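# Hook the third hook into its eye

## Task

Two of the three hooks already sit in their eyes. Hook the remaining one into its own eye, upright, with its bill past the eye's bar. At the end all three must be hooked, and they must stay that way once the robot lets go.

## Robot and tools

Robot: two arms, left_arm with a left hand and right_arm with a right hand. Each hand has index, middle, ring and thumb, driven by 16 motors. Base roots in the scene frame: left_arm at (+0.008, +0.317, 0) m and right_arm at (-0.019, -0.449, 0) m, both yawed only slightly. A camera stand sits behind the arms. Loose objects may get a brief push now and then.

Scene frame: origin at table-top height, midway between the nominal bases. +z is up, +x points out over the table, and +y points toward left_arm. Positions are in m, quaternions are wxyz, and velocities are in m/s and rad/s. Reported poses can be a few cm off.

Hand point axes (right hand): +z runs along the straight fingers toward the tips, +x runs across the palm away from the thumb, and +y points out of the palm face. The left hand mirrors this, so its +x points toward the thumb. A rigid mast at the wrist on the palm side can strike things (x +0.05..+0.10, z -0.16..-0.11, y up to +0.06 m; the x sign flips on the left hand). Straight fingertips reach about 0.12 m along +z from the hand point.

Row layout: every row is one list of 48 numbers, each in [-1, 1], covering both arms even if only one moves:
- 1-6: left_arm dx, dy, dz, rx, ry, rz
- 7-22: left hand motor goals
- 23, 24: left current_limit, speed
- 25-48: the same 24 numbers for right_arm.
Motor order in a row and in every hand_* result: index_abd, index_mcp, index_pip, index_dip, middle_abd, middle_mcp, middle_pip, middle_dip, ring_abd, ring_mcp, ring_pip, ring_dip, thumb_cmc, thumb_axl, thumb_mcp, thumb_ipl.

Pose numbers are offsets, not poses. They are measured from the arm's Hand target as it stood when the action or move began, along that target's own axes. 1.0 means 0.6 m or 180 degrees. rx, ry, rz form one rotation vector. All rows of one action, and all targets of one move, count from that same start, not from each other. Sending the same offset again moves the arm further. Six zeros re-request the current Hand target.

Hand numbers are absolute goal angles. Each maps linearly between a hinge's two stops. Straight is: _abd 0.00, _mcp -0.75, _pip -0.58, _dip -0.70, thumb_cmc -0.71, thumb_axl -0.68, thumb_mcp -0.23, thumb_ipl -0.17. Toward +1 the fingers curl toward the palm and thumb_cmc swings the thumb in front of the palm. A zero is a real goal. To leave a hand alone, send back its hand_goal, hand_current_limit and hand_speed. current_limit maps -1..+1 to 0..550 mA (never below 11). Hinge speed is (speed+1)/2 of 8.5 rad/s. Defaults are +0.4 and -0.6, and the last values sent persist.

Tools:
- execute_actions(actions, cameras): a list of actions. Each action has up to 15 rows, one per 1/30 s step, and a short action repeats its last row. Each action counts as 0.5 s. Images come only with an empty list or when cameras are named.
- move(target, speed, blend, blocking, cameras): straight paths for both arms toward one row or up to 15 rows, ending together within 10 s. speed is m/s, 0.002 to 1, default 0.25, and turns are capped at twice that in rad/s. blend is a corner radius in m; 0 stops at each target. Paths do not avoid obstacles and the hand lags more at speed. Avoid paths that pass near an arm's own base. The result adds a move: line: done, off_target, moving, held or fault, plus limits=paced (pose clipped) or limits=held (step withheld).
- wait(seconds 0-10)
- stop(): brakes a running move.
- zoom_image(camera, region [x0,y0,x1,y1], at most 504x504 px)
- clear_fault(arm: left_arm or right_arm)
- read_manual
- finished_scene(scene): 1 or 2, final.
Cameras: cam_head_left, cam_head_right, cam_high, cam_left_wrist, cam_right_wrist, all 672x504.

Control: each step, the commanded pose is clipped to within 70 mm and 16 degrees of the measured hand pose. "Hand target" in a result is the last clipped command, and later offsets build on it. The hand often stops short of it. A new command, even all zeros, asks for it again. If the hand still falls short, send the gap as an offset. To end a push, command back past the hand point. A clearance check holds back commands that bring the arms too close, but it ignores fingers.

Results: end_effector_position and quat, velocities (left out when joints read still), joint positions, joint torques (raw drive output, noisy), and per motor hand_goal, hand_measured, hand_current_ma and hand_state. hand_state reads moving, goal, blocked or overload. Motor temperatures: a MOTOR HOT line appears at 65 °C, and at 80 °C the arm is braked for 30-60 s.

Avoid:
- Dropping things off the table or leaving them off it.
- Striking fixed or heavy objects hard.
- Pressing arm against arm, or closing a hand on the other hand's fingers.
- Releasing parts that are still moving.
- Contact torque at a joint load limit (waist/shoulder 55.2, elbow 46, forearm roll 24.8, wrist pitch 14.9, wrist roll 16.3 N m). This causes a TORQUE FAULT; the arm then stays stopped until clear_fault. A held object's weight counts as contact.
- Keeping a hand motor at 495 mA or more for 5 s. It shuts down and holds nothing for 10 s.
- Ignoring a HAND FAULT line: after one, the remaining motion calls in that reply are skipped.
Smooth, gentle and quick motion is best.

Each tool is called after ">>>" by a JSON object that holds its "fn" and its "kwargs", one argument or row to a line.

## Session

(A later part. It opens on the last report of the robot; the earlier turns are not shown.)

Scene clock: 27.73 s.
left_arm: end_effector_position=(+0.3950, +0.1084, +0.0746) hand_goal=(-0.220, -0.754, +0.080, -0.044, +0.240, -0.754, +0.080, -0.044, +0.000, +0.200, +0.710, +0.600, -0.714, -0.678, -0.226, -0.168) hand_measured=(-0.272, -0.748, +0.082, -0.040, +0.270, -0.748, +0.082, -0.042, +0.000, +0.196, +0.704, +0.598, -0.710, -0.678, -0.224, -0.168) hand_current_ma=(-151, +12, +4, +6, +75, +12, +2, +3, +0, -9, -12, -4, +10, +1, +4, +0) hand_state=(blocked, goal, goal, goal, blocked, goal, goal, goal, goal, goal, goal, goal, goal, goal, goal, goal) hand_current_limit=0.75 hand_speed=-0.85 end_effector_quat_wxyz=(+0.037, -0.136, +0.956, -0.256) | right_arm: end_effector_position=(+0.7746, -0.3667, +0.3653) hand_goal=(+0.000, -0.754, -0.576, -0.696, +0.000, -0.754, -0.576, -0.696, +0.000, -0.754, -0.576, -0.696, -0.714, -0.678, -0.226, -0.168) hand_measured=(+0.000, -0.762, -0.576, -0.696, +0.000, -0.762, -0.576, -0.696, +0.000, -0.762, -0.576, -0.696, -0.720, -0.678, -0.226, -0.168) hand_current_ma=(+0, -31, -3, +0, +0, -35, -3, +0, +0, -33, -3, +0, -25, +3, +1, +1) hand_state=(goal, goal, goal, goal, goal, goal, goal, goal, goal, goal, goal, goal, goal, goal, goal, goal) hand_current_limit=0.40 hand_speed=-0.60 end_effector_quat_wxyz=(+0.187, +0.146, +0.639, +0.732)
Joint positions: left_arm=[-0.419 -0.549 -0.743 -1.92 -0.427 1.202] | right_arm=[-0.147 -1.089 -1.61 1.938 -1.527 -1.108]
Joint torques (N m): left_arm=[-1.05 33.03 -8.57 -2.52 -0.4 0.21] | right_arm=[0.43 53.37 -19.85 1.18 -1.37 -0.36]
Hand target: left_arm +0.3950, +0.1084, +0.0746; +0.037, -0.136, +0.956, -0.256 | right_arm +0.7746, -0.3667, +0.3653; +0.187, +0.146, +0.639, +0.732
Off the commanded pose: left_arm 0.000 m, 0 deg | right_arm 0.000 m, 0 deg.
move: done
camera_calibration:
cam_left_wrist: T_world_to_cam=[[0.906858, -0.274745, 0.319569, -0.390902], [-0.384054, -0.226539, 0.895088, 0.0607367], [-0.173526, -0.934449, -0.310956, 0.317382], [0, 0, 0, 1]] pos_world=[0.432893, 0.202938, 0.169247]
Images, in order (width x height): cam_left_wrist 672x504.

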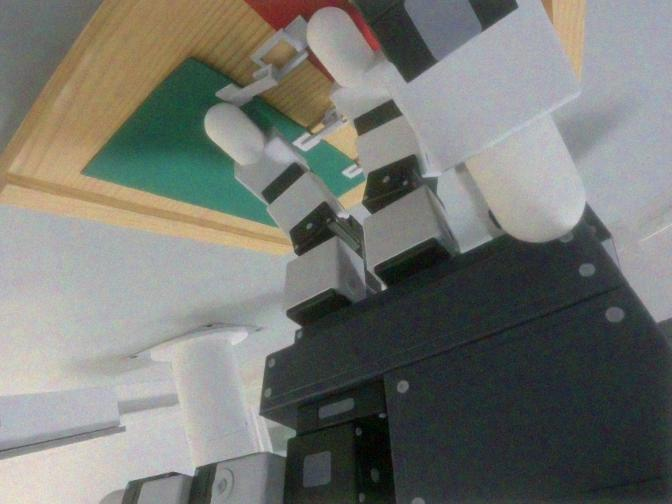

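>>> {"fn": "move", "kwargs": {
  "target": [0,0,0,0,0,0,-0.14,-0.754,0.08,-0.043,0.18,-0.754,0.08,-0.043,0,0.2,0.71,0.6,-0.714,-0.678,-0.226,-0.168,0.78,-0.85,0,0,0,0,0,0,0,-0.754,-0.576,-0.696,0,-0.754,-0.576,-0.696,0,-0.754,-0.576,-0.696,-0.714,-0.678,-0.226,-0.168,0.4,-0.6],
  "speed": 0.02,
  "cameras": ["cam_left_wrist"]
}}

>>> {"fn": "zoom_image", "kwargs": {
  "camera": "cam_left_wrist",
  "region": [200, 0, 320, 120]
}}

Scene clock: 28.80 s.
left_arm: end_effector_position=(+0.3950, +0.1084, +0.0746) hand_goal=(-0.140, -0.754, +0.080, -0.044, +0.180, -0.754, +0.080, -0.044, +0.000, +0.200, +0.710, +0.600, -0.714, -0.678, -0.226, -0.168) hand_measured=(-0.224, -0.748, +0.086, -0.036, +0.228, -0.748, +0.084, -0.038, +0.000, +0.196, +0.704, +0.598, -0.710, -0.678, -0.224, -0.168) hand_current_ma=(-265, +12, +11, +16, +134, +12, +9, +11, +0, -9, -12, -4, +10, +1, +4, +0) hand_state=(blocked, goal, goal, goal, blocked, goal, goal, goal, goal, goal, goal, goal, goal, goal, goal, goal) hand_current_limit=0.78 hand_speed=-0.85 end_effector_quat_wxyz=(+0.037, -0.136, +0.956, -0.256) | right_arm: end_effector_position=(+0.7746, -0.3667, +0.3653) hand_goal=(+0.000, -0.754, -0.576, -0.696, +0.000, -0.754, -0.576, -0.696, +0.000, -0.754, -0.576, -0.696, -0.714, -0.678, -0.226, -0.168) hand_measured=(+0.000, -0.762, -0.576, -0.696, +0.000, -0.762, -0.576, -0.696, +0.000, -0.762, -0.576, -0.696, -0.720, -0.678, -0.226, -0.168) hand_current_ma=(+0, -31, -3, +0, +0, -35, -3, +0, +0, -33, -3, +0, -25, +3, +1, +1) hand_state=(goal, goal, goal, goal, goal, goal, goal, goal, goal, goal, goal, goal, goal, goal, goal, goal) hand_current_limit=0.40 hand_speed=-0.60 end_effector_quat_wxyz=(+0.187, +0.146, +0.639, +0.732)
Joint positions: left_arm=[-0.419 -0.549 -0.743 -1.92 -0.427 1.202] | right_arm=[-0.147 -1.089 -1.61 1.938 -1.527 -1.108]
Joint torques (N m): left_arm=[-0.04 32.92 -7.66 -2.27 -0.02 0.28] | right_arm=[-0.78 54.35 -20.24 0.93 -1.55 -0.23]
Hand target: left_arm +0.3950, +0.1084, +0.0746; +0.037, -0.136, +0.956, -0.256 | right_arm +0.7746, -0.3667, +0.3653; +0.187, +0.146, +0.639, +0.732
Off the commanded pose: left_arm 0.000 m, 0 deg | right_arm 0.000 m, 0 deg.
move: done
camera_calibration:
cam_left_wrist: T_world_to_cam=[[0.906863, -0.274768, 0.319534, -0.390894], [-0.384045, -0.226631, 0.895069, 0.060754], [-0.17352, -0.93442, -0.311046, 0.317389], [0, 0, 0, 1]] pos_world=[0.432893, 0.202938, 0.169247]
Images, in order (width x height): cam_left_wrist 672x504.

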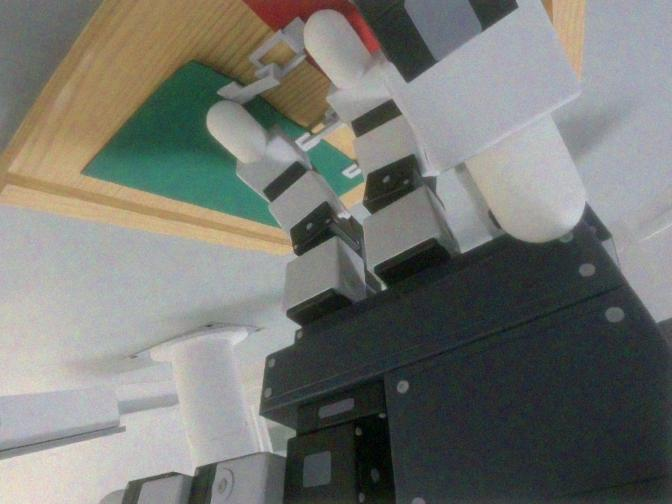

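Scaled by 4.200.

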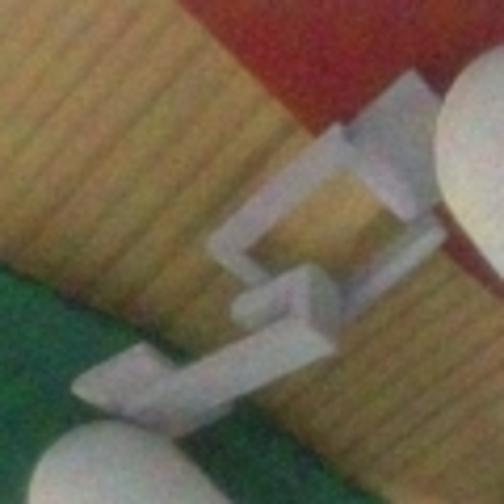

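>>> {"fn": "move", "kwargs": {
  "target": [0,0,0,0,0,0,-0.06,-0.754,0.08,-0.043,0.14,-0.754,0.08,-0.043,0,0.2,0.71,0.6,-0.714,-0.678,-0.226,-0.168,0.78,-0.85,0,0,0,0,0,0,0,-0.754,-0.576,-0.696,0,-0.754,-0.576,-0.696,0,-0.754,-0.576,-0.696,-0.714,-0.678,-0.226,-0.168,0.4,-0.6],
  "speed": 0.02,
  "cameras": ["cam_left_wrist"]
}}

>>> {"fn": "zoom_image", "kwargs": {
  "camera": "cam_left_wrist",
  "region": [200, 0, 320, 120]
}}

Scene clock: 29.97 s.
left_arm: end_effector_position=(+0.3950, +0.1084, +0.0746) hand_goal=(-0.060, -0.754, +0.080, -0.044, +0.140, -0.754, +0.080, -0.044, +0.000, +0.200, +0.710, +0.600, -0.714, -0.678, -0.226, -0.168) hand_measured=(-0.174, -0.748, +0.088, -0.034, +0.192, -0.748, +0.088, -0.036, +0.000, +0.196, +0.704, +0.598, -0.710, -0.678, -0.224, -0.168) hand_current_ma=(-386, +12, +18, +26, +149, +12, +19, +19, +0, -9, -12, -4, +10, +1, +4, +0) hand_state=(blocked, goal, goal, goal, blocked, goal, goal, goal, goal, goal, goal, goal, goal, goal, goal, goal) hand_current_limit=0.78 hand_speed=-0.85 end_effector_quat_wxyz=(+0.037, -0.136, +0.956, -0.256) | right_arm: end_effector_position=(+0.7746, -0.3667, +0.3653) hand_goal=(+0.000, -0.754, -0.576, -0.696, +0.000, -0.754, -0.576, -0.696, +0.000, -0.754, -0.576, -0.696, -0.714, -0.678, -0.226, -0.168) hand_measured=(+0.000, -0.762, -0.576, -0.696, +0.000, -0.762, -0.576, -0.696, +0.000, -0.762, -0.576, -0.696, -0.720, -0.678, -0.226, -0.168) hand_current_ma=(+0, -31, -3, +0, +0, -35, -3, +0, +0, -33, -3, +0, -25, +3, +1, +1) hand_state=(goal, goal, goal, goal, goal, goal, goal, goal, goal, goal, goal, goal, goal, goal, goal, goal) hand_current_limit=0.40 hand_speed=-0.60 end_effector_quat_wxyz=(+0.187, +0.146, +0.639, +0.732)
Joint positions: left_arm=[-0.419 -0.549 -0.743 -1.92 -0.427 1.202] | right_arm=[-0.147 -1.089 -1.61 1.938 -1.527 -1.108]
Joint torques (N m): left_arm=[1.04 33.38 -7.27 -1.68 -0.03 0.24] | right_arm=[-2.36 52.53 -19.75 1.07 -1.54 -0.17]
Hand target: left_arm +0.3950, +0.1084, +0.0746; +0.037, -0.136, +0.956, -0.256 | right_arm +0.7746, -0.3667, +0.3653; +0.187, +0.146, +0.639, +0.732
Off the commanded pose: left_arm 0.000 m, 0 deg | right_arm 0.000 m, 0 deg.
move: done
camera_calibration:
cam_left_wrist: T_world_to_cam=[[0.906863, -0.274768, 0.319534, -0.390894], [-0.384045, -0.226631, 0.895069, 0.060754], [-0.17352, -0.93442, -0.311046, 0.317389], [0, 0, 0, 1]] pos_world=[0.432893, 0.202938, 0.169247]
Images, in order (width x height): cam_left_wrist 672x504.

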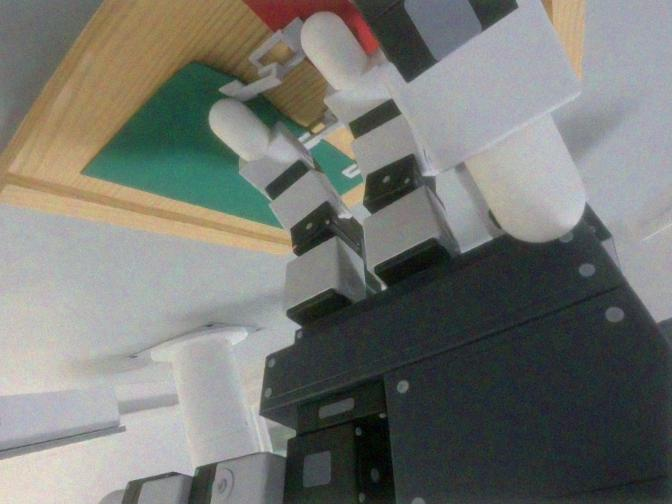

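Scaled by 4.200.

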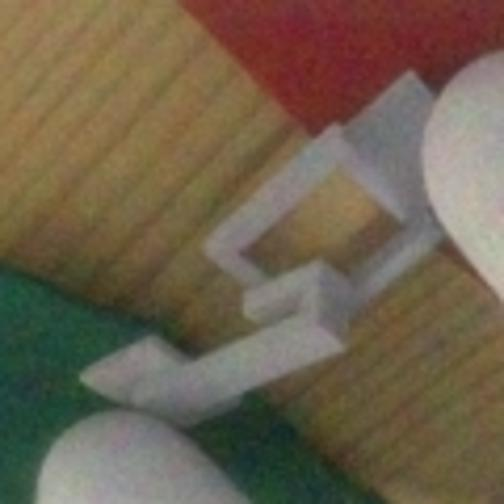

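>>> {"fn": "move", "kwargs": {
  "target": [0,0,0,0,0,0,-0.01,-0.754,0.08,-0.043,0.11,-0.754,0.08,-0.043,0,0.2,0.71,0.6,-0.714,-0.678,-0.226,-0.168,0.78,-0.85,0,0,0,0,0,0,0,-0.754,-0.576,-0.696,0,-0.754,-0.576,-0.696,0,-0.754,-0.576,-0.696,-0.714,-0.678,-0.226,-0.168,0.4,-0.6],
  "speed": 0.02,
  "cameras": ["cam_left_wrist"]
}}

>>> {"fn": "zoom_image", "kwargs": {
  "camera": "cam_left_wrist",
  "region": [200, 0, 320, 120]
}}

Scene clock: 31.00 s.
left_arm: end_effector_position=(+0.3950, +0.1084, +0.0746) hand_goal=(-0.010, -0.754, +0.080, -0.044, +0.110, -0.754, +0.080, -0.044, +0.000, +0.200, +0.710, +0.600, -0.714, -0.678, -0.226, -0.168) hand_measured=(-0.142, -0.748, +0.090, -0.032, +0.158, -0.748, +0.092, -0.032, +0.000, +0.196, +0.704, +0.598, -0.710, -0.678, -0.224, -0.168) hand_current_ma=(-460, +12, +22, +32, +134, +13, +32, +29, +0, -9, -12, -4, +10, +1, +4, +0) hand_state=(blocked, goal, goal, goal, blocked, goal, goal, goal, goal, goal, goal, goal, goal, goal, goal, goal) hand_current_limit=0.78 hand_speed=-0.85 end_effector_quat_wxyz=(+0.037, -0.136, +0.956, -0.256) | right_arm: end_effector_position=(+0.7746, -0.3667, +0.3653) hand_goal=(+0.000, -0.754, -0.576, -0.696, +0.000, -0.754, -0.576, -0.696, +0.000, -0.754, -0.576, -0.696, -0.714, -0.678, -0.226, -0.168) hand_measured=(+0.000, -0.762, -0.576, -0.696, +0.000, -0.762, -0.576, -0.696, +0.000, -0.762, -0.576, -0.696, -0.720, -0.678, -0.226, -0.168) hand_current_ma=(+0, -31, -3, +0, +0, -35, -3, +0, +0, -33, -3, +0, -25, +3, +1, +1) hand_state=(goal, goal, goal, goal, goal, goal, goal, goal, goal, goal, goal, goal, goal, goal, goal, goal) hand_current_limit=0.40 hand_speed=-0.60 end_effector_quat_wxyz=(+0.187, +0.146, +0.639, +0.732)
Joint positions: left_arm=[-0.419 -0.549 -0.743 -1.92 -0.427 1.202] | right_arm=[-0.147 -1.089 -1.61 1.938 -1.527 -1.108]
Joint torques (N m): left_arm=[0.69 32.85 -7.46 -1.61 -0.05 0.25] | right_arm=[-0.43 52.28 -19.52 0.33 -1.21 -0.08]
Hand target: left_arm +0.3950, +0.1084, +0.0746; +0.037, -0.136, +0.956, -0.256 | right_arm +0.7746, -0.3667, +0.3653; +0.187, +0.146, +0.639, +0.732
Off the commanded pose: left_arm 0.000 m, 0 deg | right_arm 0.000 m, 0 deg.
move: done
camera_calibration:
cam_left_wrist: T_world_to_cam=[[0.906863, -0.274768, 0.319534, -0.390894], [-0.384045, -0.226631, 0.895069, 0.060754], [-0.17352, -0.93442, -0.311046, 0.317389], [0, 0, 0, 1]] pos_world=[0.432893, 0.202938, 0.169247]
Images, in order (width x height): cam_left_wrist 672x504.

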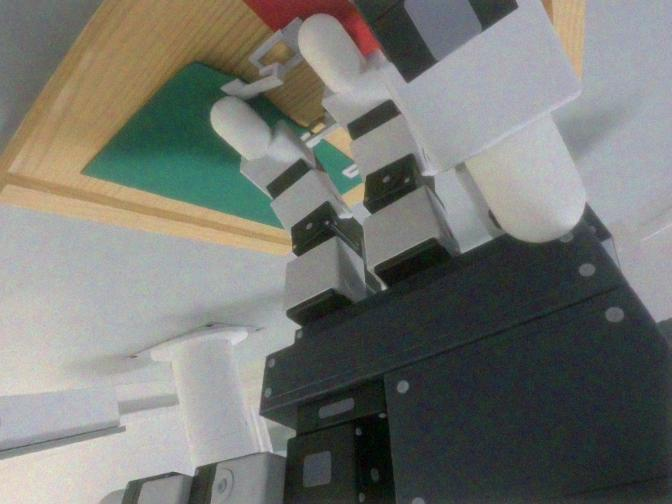

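Scaled by 4.200.

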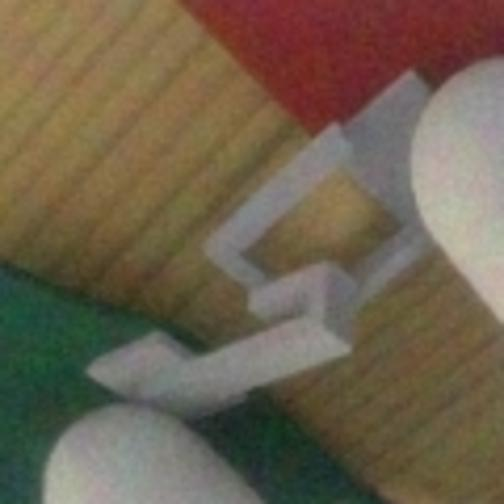

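>>> {"fn": "move", "kwargs": {
  "target": [0,-0.0003,-0.0006,0,0,0,-0.01,-0.754,0.08,-0.043,0.11,-0.754,0.08,-0.043,0,0.2,0.71,0.6,-0.714,-0.678,-0.226,-0.168,0.78,-0.85,0,0,0,0,0,0,0,-0.754,-0.576,-0.696,0,-0.754,-0.576,-0.696,0,-0.754,-0.576,-0.696,-0.714,-0.678,-0.226,-0.168,0.4,-0.6],
  "speed": 0.02,
  "cameras": ["cam_left_wrist"]
}}

>>> {"fn": "zoom_image", "kwargs": {
  "camera": "cam_left_wrist",
  "region": [200, 0, 320, 120]
}}

Scene clock: 32.77 s.
left_arm: end_effector_position=(+0.3950, +0.1084, +0.0750) hand_goal=(-0.010, -0.754, +0.080, -0.044, +0.110, -0.754, +0.080, -0.044, +0.000, +0.200, +0.710, +0.600, -0.714, -0.678, -0.226, -0.168) hand_measured=(-0.112, -0.748, +0.090, -0.032, +0.152, -0.748, +0.094, -0.032, +0.000, +0.196, +0.704, +0.598, -0.710, -0.678, -0.224, -0.168) hand_current_ma=(-333, +12, +22, +32, +114, +13, +34, +31, +0, -9, -12, -4, +10, +1, +4, +0) hand_state=(blocked, goal, goal, goal, blocked, goal, goal, goal, goal, goal, goal, goal, goal, goal, goal, goal) hand_current_limit=0.78 hand_speed=-0.85 end_effector_quat_wxyz=(+0.037, -0.136, +0.956, -0.256) | right_arm: end_effector_position=(+0.7746, -0.3667, +0.3653) hand_goal=(+0.000, -0.754, -0.576, -0.696, +0.000, -0.754, -0.576, -0.696, +0.000, -0.754, -0.576, -0.696, -0.714, -0.678, -0.226, -0.168) hand_measured=(+0.000, -0.762, -0.576, -0.696, +0.000, -0.762, -0.576, -0.696, +0.000, -0.762, -0.576, -0.696, -0.720, -0.678, -0.226, -0.168) hand_current_ma=(+0, -31, -3, +0, +0, -35, -3, +0, +0, -33, -3, +0, -25, +3, +1, +1) hand_state=(goal, goal, goal, goal, goal, goal, goal, goal, goal, goal, goal, goal, goal, goal, goal, goal) hand_current_limit=0.40 hand_speed=-0.60 end_effector_quat_wxyz=(+0.187, +0.146, +0.639, +0.732)
Joint positions: left_arm=[-0.419 -0.548 -0.742 -1.919 -0.427 1.2] | right_arm=[-0.147 -1.089 -1.61 1.938 -1.527 -1.108]
Joint torques (N m): left_arm=[2.54 40.05 -7.55 0.05 0.34 -0.08] | right_arm=[-0.69 52.53 -19.95 0.65 -1.28 -0.26]
Hand target: left_arm +0.3950, +0.1084, +0.0750; +0.037, -0.136, +0.956, -0.256 | right_arm +0.7746, -0.3667, +0.3653; +0.187, +0.146, +0.639, +0.732
Off the commanded pose: left_arm 0.000 m, 0 deg | right_arm 0.000 m, 0 deg.
move: done
camera_calibration:
cam_left_wrist: T_world_to_cam=[[0.906863, -0.274768, 0.319534, -0.390994], [-0.384045, -0.226631, 0.895069, 0.0604186], [-0.17352, -0.93442, -0.311046, 0.317607], [0, 0, 0, 1]] pos_world=[0.432893, 0.203038, 0.169647]
Images, in order (width x height): cam_left_wrist 672x504.

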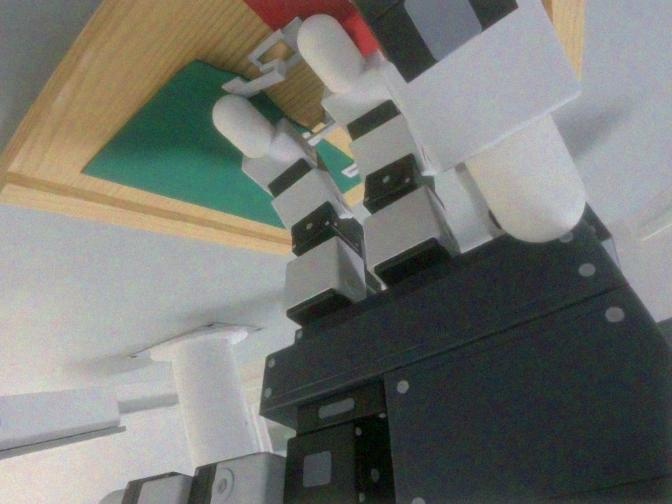

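Scaled by 4.200.

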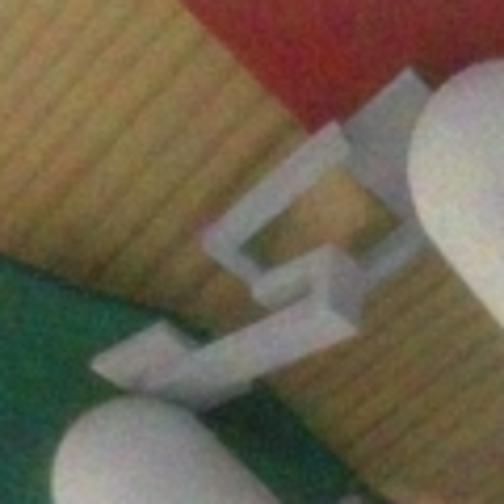

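>>> {"fn": "move", "kwargs": {
  "target": [0,0,0,0,0,0,0.05,-0.754,0.08,-0.043,0.10,-0.754,0.08,-0.043,0,0.2,0.71,0.6,-0.714,-0.678,-0.226,-0.168,0.78,-0.85,0,0,0,0,0,0,0,-0.754,-0.576,-0.696,0,-0.754,-0.576,-0.696,0,-0.754,-0.576,-0.696,-0.714,-0.678,-0.226,-0.168,0.4,-0.6],
  "speed": 0.02,
  "cameras": ["cam_left_wrist"]
}}

>>> {"fn": "zoom_image", "kwargs": {
  "camera": "cam_left_wrist",
  "region": [200, 0, 320, 120]
}}

Scene clock: 33.83 s.
left_arm: end_effector_position=(+0.3950, +0.1084, +0.0750) hand_goal=(+0.050, -0.754, +0.080, -0.044, +0.100, -0.754, +0.080, -0.044, +0.000, +0.200, +0.710, +0.600, -0.714, -0.678, -0.226, -0.168) hand_measured=(-0.078, -0.750, +0.090, -0.032, +0.142, -0.748, +0.094, -0.030, +0.000, +0.196, +0.704, +0.598, -0.710, -0.678, -0.224, -0.168) hand_current_ma=(-444, +9, +22, +32, +117, +13, +38, +33, +0, -9, -12, -4, +10, +1, +4, +0) hand_state=(blocked, goal, goal, goal, blocked, goal, goal, goal, goal, goal, goal, goal, goal, goal, goal, goal) hand_current_limit=0.78 hand_speed=-0.85 end_effector_quat_wxyz=(+0.037, -0.136, +0.956, -0.256) | right_arm: end_effector_position=(+0.7746, -0.3667, +0.3653) hand_goal=(+0.000, -0.754, -0.576, -0.696, +0.000, -0.754, -0.576, -0.696, +0.000, -0.754, -0.576, -0.696, -0.714, -0.678, -0.226, -0.168) hand_measured=(+0.000, -0.762, -0.576, -0.696, +0.000, -0.762, -0.576, -0.696, +0.000, -0.762, -0.576, -0.696, -0.720, -0.678, -0.226, -0.168) hand_current_ma=(+0, -31, -3, +0, +0, -35, -3, +0, +0, -33, -3, +0, -25, +3, +1, +1) hand_state=(goal, goal, goal, goal, goal, goal, goal, goal, goal, goal, goal, goal, goal, goal, goal, goal) hand_current_limit=0.40 hand_speed=-0.60 end_effector_quat_wxyz=(+0.187, +0.146, +0.639, +0.732)
Joint positions: left_arm=[-0.419 -0.548 -0.742 -1.919 -0.427 1.2] | right_arm=[-0.147 -1.089 -1.61 1.938 -1.527 -1.108]
Joint torques (N m): left_arm=[2.38 38.31 -7.8 -0.1 0.35 0.13] | right_arm=[-0.16 51.52 -19.67 0.29 -1.25 -0.08]
Hand target: left_arm +0.3950, +0.1084, +0.0750; +0.037, -0.136, +0.956, -0.256 | right_arm +0.7746, -0.3667, +0.3653; +0.187, +0.146, +0.639, +0.732
Off the commanded pose: left_arm 0.000 m, 0 deg | right_arm 0.000 m, 0 deg.
move: done
camera_calibration:
cam_left_wrist: T_world_to_cam=[[0.906863, -0.274768, 0.319534, -0.390994], [-0.384045, -0.226631, 0.895069, 0.0604186], [-0.17352, -0.93442, -0.311046, 0.317607], [0, 0, 0, 1]] pos_world=[0.432893, 0.203038, 0.169647]
Images, in order (width x height): cam_left_wrist 672x504.

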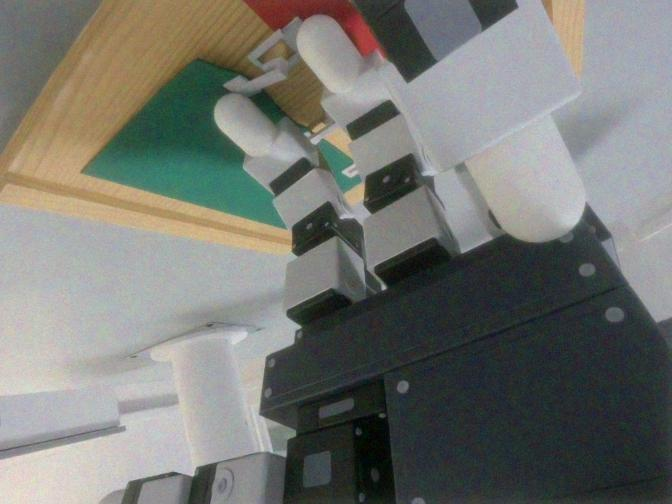

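Scaled by 4.200.

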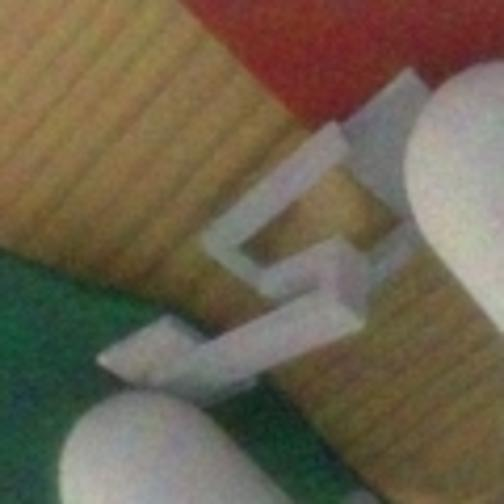

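>>> {"fn": "move", "kwargs": {
  "target": [0,-0.0002,-0.0004,0,0,0,0.08,-0.754,0.08,-0.043,0.09,-0.754,0.08,-0.043,0,0.2,0.71,0.6,-0.714,-0.678,-0.226,-0.168,0.78,-0.85,0,0,0,0,0,0,0,-0.754,-0.576,-0.696,0,-0.754,-0.576,-0.696,0,-0.754,-0.576,-0.696,-0.714,-0.678,-0.226,-0.168,0.4,-0.6],
  "speed": 0.02,
  "cameras": ["cam_left_wrist"]
}}

>>> {"fn": "zoom_image", "kwargs": {
  "camera": "cam_left_wrist",
  "region": [200, 0, 320, 120]
}}

Scene clock: 35.20 s.
left_arm: end_effector_position=(+0.3950, +0.1084, +0.0752) hand_goal=(+0.080, -0.754, +0.080, -0.044, +0.090, -0.754, +0.080, -0.044, +0.000, +0.200, +0.710, +0.600, -0.714, -0.678, -0.226, -0.168) hand_measured=(-0.020, -0.752, +0.096, -0.026, +0.120, -0.748, +0.096, -0.030, +0.000, +0.196, +0.704, +0.598, -0.710, -0.678, -0.224, -0.168) hand_current_ma=(-325, +5, +42, +47, +77, +16, +42, +36, +0, -9, -12, -4, +10, +1, +4, +0) hand_state=(blocked, goal, goal, goal, blocked, goal, goal, goal, goal, goal, goal, goal, goal, goal, goal, goal) hand_current_limit=0.78 hand_speed=-0.85 end_effector_quat_wxyz=(+0.037, -0.136, +0.956, -0.256) | right_arm: end_effector_position=(+0.7746, -0.3667, +0.3653) hand_goal=(+0.000, -0.754, -0.576, -0.696, +0.000, -0.754, -0.576, -0.696, +0.000, -0.754, -0.576, -0.696, -0.714, -0.678, -0.226, -0.168) hand_measured=(+0.000, -0.762, -0.576, -0.696, +0.000, -0.762, -0.576, -0.696, +0.000, -0.762, -0.576, -0.696, -0.720, -0.678, -0.226, -0.168) hand_current_ma=(+0, -31, -3, +0, +0, -35, -3, +0, +0, -33, -3, +0, -25, +3, +1, +1) hand_state=(goal, goal, goal, goal, goal, goal, goal, goal, goal, goal, goal, goal, goal, goal, goal, goal) hand_current_limit=0.40 hand_speed=-0.60 end_effector_quat_wxyz=(+0.187, +0.146, +0.639, +0.732)
Joint positions: left_arm=[-0.419 -0.547 -0.742 -1.917 -0.426 1.198] | right_arm=[-0.147 -1.089 -1.61 1.938 -1.527 -1.108]
Joint torques (N m): left_arm=[2.41 40.24 -7.52 -0.06 0.39 0.02] | right_arm=[-1.25 51.51 -20.38 1.22 -1.54 -0.12]
Hand target: left_arm +0.3950, +0.1084, +0.0752; +0.037, -0.136, +0.956, -0.256 | right_arm +0.7746, -0.3667, +0.3653; +0.187, +0.146, +0.639, +0.732
Off the commanded pose: left_arm 0.000 m, 0 deg | right_arm 0.000 m, 0 deg.
move: done
camera_calibration:
cam_left_wrist: T_world_to_cam=[[0.906863, -0.274768, 0.319534, -0.391058], [-0.384045, -0.226631, 0.895069, 0.0602396], [-0.17352, -0.93442, -0.311046, 0.317669], [0, 0, 0, 1]] pos_world=[0.432893, 0.203038, 0.169847]
Images, in order (width x height): cam_left_wrist 672x504.

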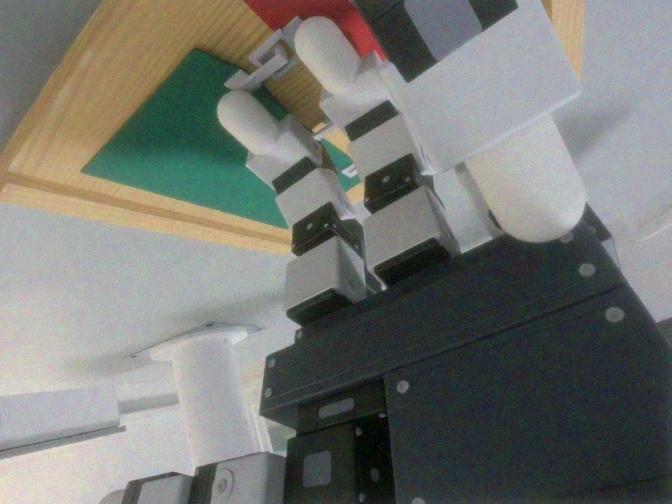

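Scaled by 4.200.

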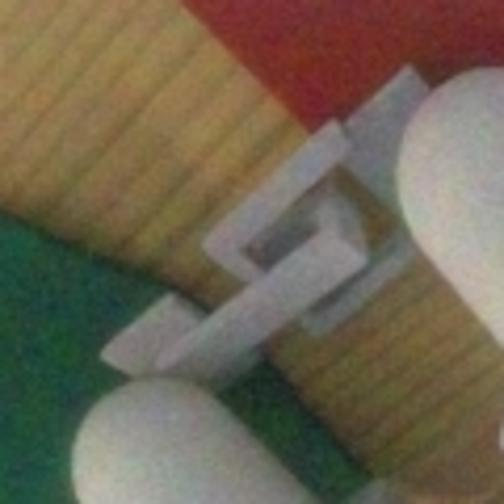

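>>> {"fn": "move", "kwargs": {
  "target": [0,0,0,0,0,0,-0.03,-0.754,0.08,-0.043,0.10,-0.754,0.08,-0.043,0,0.2,0.71,0.6,-0.714,-0.678,-0.226,-0.168,0.7,-0.9,0,0,0,0,0,0,0,-0.754,-0.576,-0.696,0,-0.754,-0.576,-0.696,0,-0.754,-0.576,-0.696,-0.714,-0.678,-0.226,-0.168,0.4,-0.6],
  "speed": 0.02,
  "cameras": ["cam_left_wrist"]
}}

>>> {"fn": "zoom_image", "kwargs": {
  "camera": "cam_left_wrist",
  "region": [200, 0, 320, 120]
}}

>>> {"fn": "move", "kwargs": {
  "target": [
    [0,0,0,0,0,0,-0.12,-0.754,0.08,-0.043,0.16,-0.754,0.08,-0.043,0,0.2,0.71,0.6,-0.714,-0.678,-0.226,-0.168,0.6,-0.93,0,0,0,0,0,0,0,-0.754,-0.576,-0.696,0,-0.754,-0.576,-0.696,0,-0.754,-0.576,-0.696,-0.714,-0.678,-0.226,-0.168,0.4,-0.6],
    [0,0,0,0,0,0,-0.22,-0.754,0.08,-0.043,0.22,-0.754,0.08,-0.043,0,0.2,0.71,0.6,-0.714,-0.678,-0.226,-0.168,0.6,-0.93,0,0,0,0,0,0,0,-0.754,-0.576,-0.696,0,-0.754,-0.576,-0.696,0,-0.754,-0.576,-0.696,-0.714,-0.678,-0.226,-0.168,0.4,-0.6]
  ],
  "speed": 0.02,
  "cameras": ["cam_left_wrist"]
}}

>>> {"fn": "zoom_image", "kwargs": {
  "camera": "cam_left_wrist",
  "region": [200, 0, 320, 120]
}}

Scene clock: 36.87 s.
left_arm: end_effector_position=(+0.3950, +0.1084, +0.0752) hand_goal=(-0.030, -0.754, +0.080, -0.044, +0.100, -0.754, +0.080, -0.044, +0.000, +0.200, +0.710, +0.600, -0.714, -0.678, -0.226, -0.168) hand_measured=(-0.054, -0.752, +0.096, -0.026, +0.120, -0.748, +0.096, -0.030, +0.000, +0.196, +0.704, +0.598, -0.710, -0.678, -0.224, -0.168) hand_current_ma=(-59, +5, +43, +47, +47, +16, +42, +36, +0, -9, -12, -4, +10, +1, +4, +0) hand_state=(blocked, goal, goal, goal, blocked, goal, goal, goal, goal, goal, goal, goal, goal, goal, goal, goal) hand_current_limit=0.70 hand_speed=-0.90 end_effector_quat_wxyz=(+0.037, -0.136, +0.956, -0.256) | right_arm: end_effector_position=(+0.7746, -0.3667, +0.3653) hand_goal=(+0.000, -0.754, -0.576, -0.696, +0.000, -0.754, -0.576, -0.696, +0.000, -0.754, -0.576, -0.696, -0.714, -0.678, -0.226, -0.168) hand_measured=(+0.000, -0.762, -0.576, -0.696, +0.000, -0.762, -0.576, -0.696, +0.000, -0.762, -0.576, -0.696, -0.720, -0.678, -0.226, -0.168) hand_current_ma=(+0, -31, -3, +0, +0, -35, -3, +0, +0, -33, -3, +0, -25, +3, +1, +1) hand_state=(goal, goal, goal, goal, goal, goal, goal, goal, goal, goal, goal, goal, goal, goal, goal, goal) hand_current_limit=0.40 hand_speed=-0.60 end_effector_quat_wxyz=(+0.187, +0.146, +0.639, +0.732)
Joint positions: left_arm=[-0.419 -0.547 -0.742 -1.917 -0.426 1.198] | right_arm=[-0.147 -1.089 -1.61 1.938 -1.527 -1.108]
Joint torques (N m): left_arm=[0.88 38.74 -7.85 -0.19 0.1 0.02] | right_arm=[-1.81 52.41 -20.32 0.53 -1.25 -0.25]
Hand target: left_arm +0.3950, +0.1084, +0.0752; +0.037, -0.136, +0.956, -0.256 | right_arm +0.7746, -0.3667, +0.3653; +0.187, +0.146, +0.639, +0.732
Off the commanded pose: left_arm 0.000 m, 0 deg | right_arm 0.000 m, 0 deg.
move: done
camera_calibration:
cam_left_wrist: T_world_to_cam=[[0.906863, -0.274768, 0.319534, -0.391058], [-0.384045, -0.226631, 0.895069, 0.0602396], [-0.17352, -0.93442, -0.311046, 0.317669], [0, 0, 0, 1]] pos_world=[0.432893, 0.203038, 0.169847]
Images, in order (width x height): cam_left_wrist 672x504.

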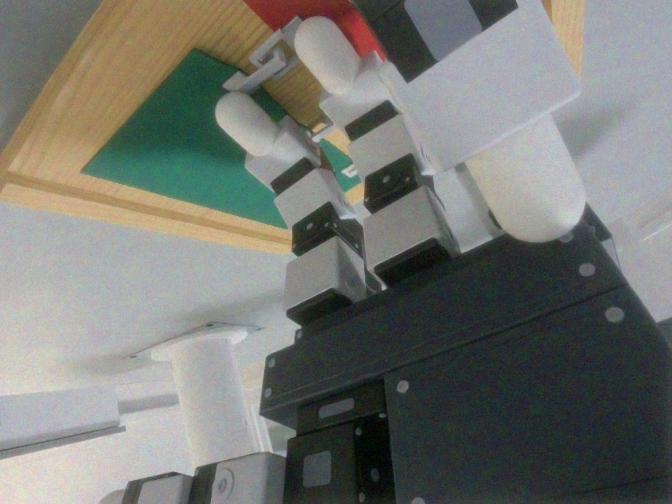

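Scaled by 4.200.

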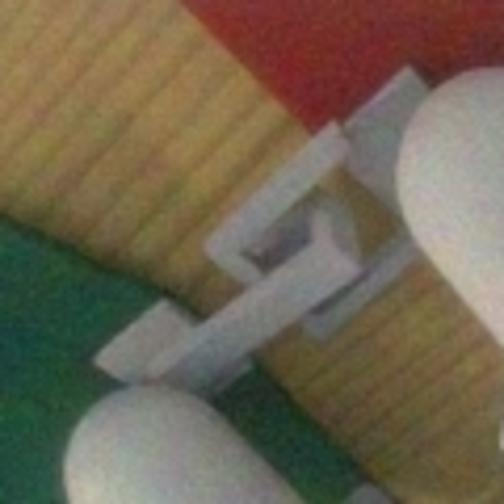

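Scene clock: 38.03 s.
left_arm: end_effector_position=(+0.3950, +0.1084, +0.0752) hand_goal=(-0.220, -0.754, +0.080, -0.044, +0.220, -0.754, +0.080, -0.044, +0.000, +0.200, +0.710, +0.600, -0.714, -0.678, -0.226, -0.168) hand_measured=(-0.218, -0.750, +0.092, -0.034, +0.216, -0.748, +0.092, -0.034, +0.000, +0.196, +0.704, +0.598, -0.710, -0.678, -0.224, -0.168) hand_current_ma=(+1, +11, +28, +26, -6, +16, +28, +22, +0, -9, -12, -4, +10, +1, +4, +0) hand_state=(goal, goal, goal, goal, goal, goal, goal, goal, goal, goal, goal, goal, goal, goal, goal, goal) hand_current_limit=0.60 hand_speed=-0.93 end_effector_quat_wxyz=(+0.037, -0.136, +0.956, -0.256) | right_arm: end_effector_position=(+0.7746, -0.3667, +0.3653) hand_goal=(+0.000, -0.754, -0.576, -0.696, +0.000, -0.754, -0.576, -0.696, +0.000, -0.754, -0.576, -0.696, -0.714, -0.678, -0.226, -0.168) hand_measured=(+0.000, -0.762, -0.576, -0.696, +0.000, -0.762, -0.576, -0.696, +0.000, -0.762, -0.576, -0.696, -0.720, -0.678, -0.226, -0.168) hand_current_ma=(+0, -31, -3, +0, +0, -35, -3, +0, +0, -33, -3, +0, -25, +3, +1, +1) hand_state=(goal, goal, goal, goal, goal, goal, goal, goal, goal, goal, goal, goal, goal, goal, goal, goal) hand_current_limit=0.40 hand_speed=-0.60 end_effector_quat_wxyz=(+0.187, +0.146, +0.639, +0.732)
Joint positions: left_arm=[-0.419 -0.547 -0.742 -1.917 -0.426 1.198] | right_arm=[-0.147 -1.089 -1.61 1.938 -1.527 -1.108]
Joint torques (N m): left_arm=[-0.17 36.32 -8.15 -0.16 -0.4 -0.04] | right_arm=[1.26 52.93 -19.89 1.2 -1.36 -0.22]
Hand target: left_arm +0.3950, +0.1084, +0.0752; +0.037, -0.136, +0.956, -0.256 | right_arm +0.7746, -0.3667, +0.3653; +0.187, +0.146, +0.639, +0.732
Off the commanded pose: left_arm 0.000 m, 0 deg | right_arm 0.000 m, 0 deg.
move: done
camera_calibration:
cam_left_wrist: T_world_to_cam=[[0.906863, -0.274768, 0.319534, -0.391058], [-0.384045, -0.226631, 0.895069, 0.0602396], [-0.17352, -0.93442, -0.311046, 0.317669], [0, 0, 0, 1]] pos_world=[0.432893, 0.203038, 0.169847]
Images, in order (width x height): cam_left_wrist 672x504.

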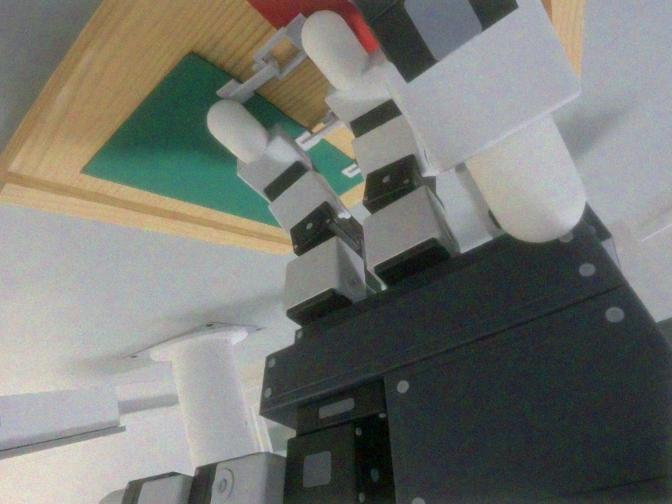

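Scaled by 4.200.

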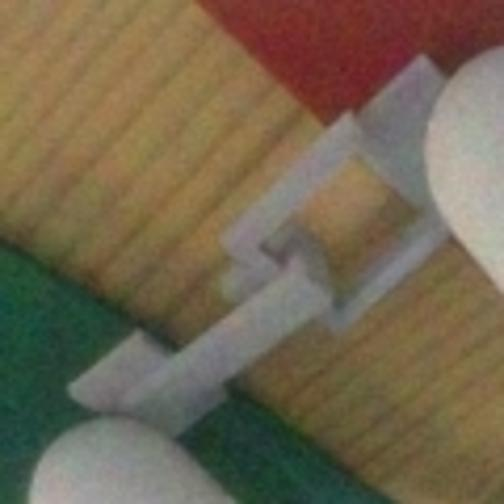

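>>> {"fn": "move", "kwargs": {
  "target": [
    [0,-0.0125,-0.0217,0,0,0,-0.24,-0.754,0.08,-0.043,0.24,-0.754,0.08,-0.043,0,0.2,0.71,0.6,-0.714,-0.678,-0.226,-0.168,0.4,-0.8,0,0,0,0,0,0,0,-0.754,-0.576,-0.696,0,-0.754,-0.576,-0.696,0,-0.754,-0.576,-0.696,-0.714,-0.678,-0.226,-0.168,0.4,-0.6],
    [0,-0.02,-0.0347,0,0,0,-0.24,-0.754,0.08,-0.043,0.24,-0.754,0.08,-0.043,0,0.2,0.71,0.6,-0.714,-0.678,-0.226,-0.168,0.4,-0.8,0,0,0,0,0,0,0,-0.754,-0.576,-0.696,0,-0.754,-0.576,-0.696,0,-0.754,-0.576,-0.696,-0.714,-0.678,-0.226,-0.168,0.4,-0.6]
  ],
  "speed": [0.04,0.08],
  "cameras": ["cam_left_wrist","cam_head_left","cam_high"]
}}

>>> {"fn": "zoom_image", "kwargs": {
  "camera": "cam_left_wrist",
  "region": [190, 0, 370, 160]
}}

>>> {"fn": "zoom_image", "kwargs": {
  "camera": "cam_head_left",
  "region": [220, 300, 310, 360]
}}

Scene clock: 40.37 s.
left_arm: end_effector_position=(+0.3950, +0.1084, +0.0992) hand_goal=(-0.240, -0.754, +0.080, -0.044, +0.240, -0.754, +0.080, -0.044, +0.000, +0.200, +0.710, +0.600, -0.714, -0.678, -0.226, -0.168) hand_measured=(-0.236, -0.750, +0.082, -0.042, +0.236, -0.748, +0.082, -0.042, +0.000, +0.196, +0.704, +0.598, -0.710, -0.678, -0.224, -0.168) hand_current_ma=(+7, +11, +4, +5, -7, +16, +4, +4, +0, -9, -12, -4, +10, +1, +4, +0) hand_state=(goal, goal, goal, goal, goal, goal, goal, goal, goal, goal, goal, goal, goal, goal, goal, goal) hand_current_limit=0.40 hand_speed=-0.80 end_effector_quat_wxyz=(+0.037, -0.136, +0.956, -0.256) | right_arm: end_effector_position=(+0.7746, -0.3667, +0.3653) hand_goal=(+0.000, -0.754, -0.576, -0.696, +0.000, -0.754, -0.576, -0.696, +0.000, -0.754, -0.576, -0.696, -0.714, -0.678, -0.226, -0.168) hand_measured=(+0.000, -0.762, -0.576, -0.696, +0.000, -0.762, -0.576, -0.696, +0.000, -0.762, -0.576, -0.696, -0.720, -0.678, -0.226, -0.168) hand_current_ma=(+0, -31, -3, +0, +0, -35, -3, +0, +0, -33, -3, +0, -25, +3, +1, +1) hand_state=(goal, goal, goal, goal, goal, goal, goal, goal, goal, goal, goal, goal, goal, goal, goal, goal) hand_current_limit=0.40 hand_speed=-0.60 end_effector_quat_wxyz=(+0.187, +0.146, +0.639, +0.732)
Joint positions: left_arm=[-0.419 -0.488 -0.735 -1.804 -0.411 1.075] | right_arm=[-0.147 -1.089 -1.61 1.938 -1.527 -1.108]
Joint torques (N m): left_arm=[0.88 40.55 -10.4 0.13 -0.32 -0.32] | right_arm=[-2.2 52.51 -19.26 0.75 -1.44 -0.21]
Hand target: left_arm +0.3950, +0.1084, +0.0993; +0.037, -0.136, +0.956, -0.256 | right_arm +0.7746, -0.3667, +0.3653; +0.187, +0.146, +0.639, +0.732
Off the commanded pose: left_arm 0.000 m, 0 deg | right_arm 0.000 m, 0 deg.
move: done
camera_calibration:
cam_left_wrist: T_world_to_cam=[[0.906898, -0.274747, 0.319453, -0.39864], [-0.383963, -0.226656, 0.895098, 0.0386839], [-0.173519, -0.93442, -0.311047, 0.325116], [0, 0, 0, 1]] pos_world=[0.432793, 0.203038, 0.193847]
Images, in order (width x height): cam_head_left 672x504, cam_high 672x504, cam_left_wrist 672x504.

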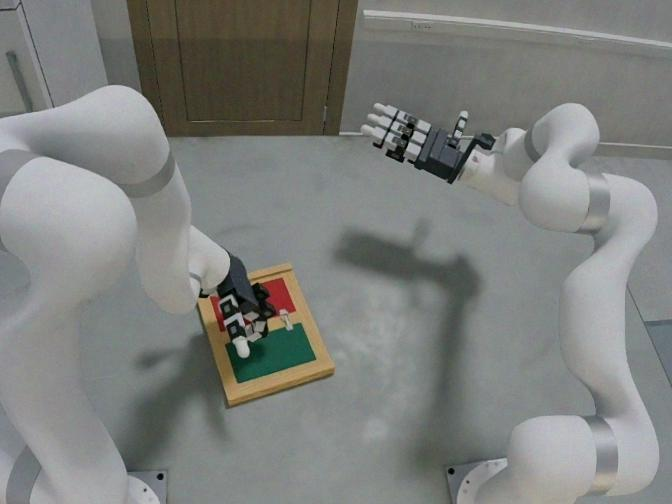

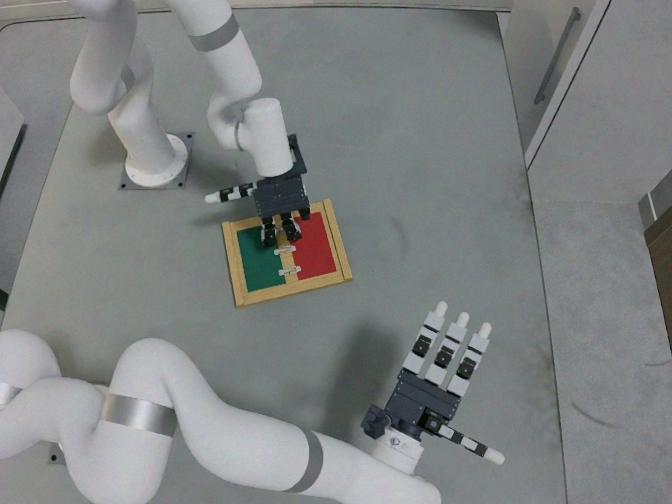

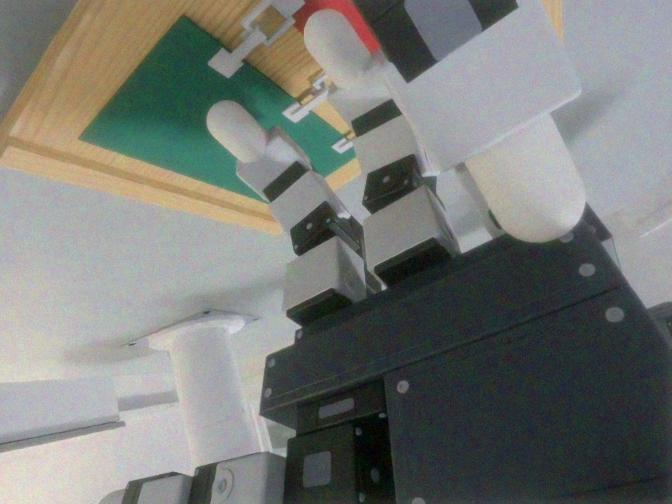

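Scaled by 2.800.

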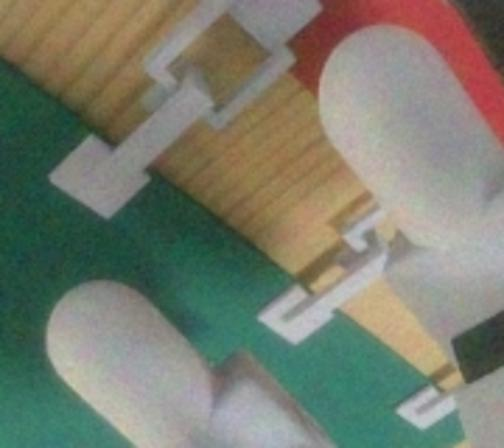

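Scaled by 5.600.

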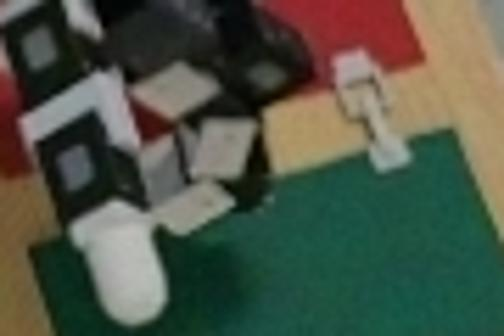

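>>> {"fn": "finished_scene", "kwargs": {
  "scene": 2
}}

The scene is finished: the task was done.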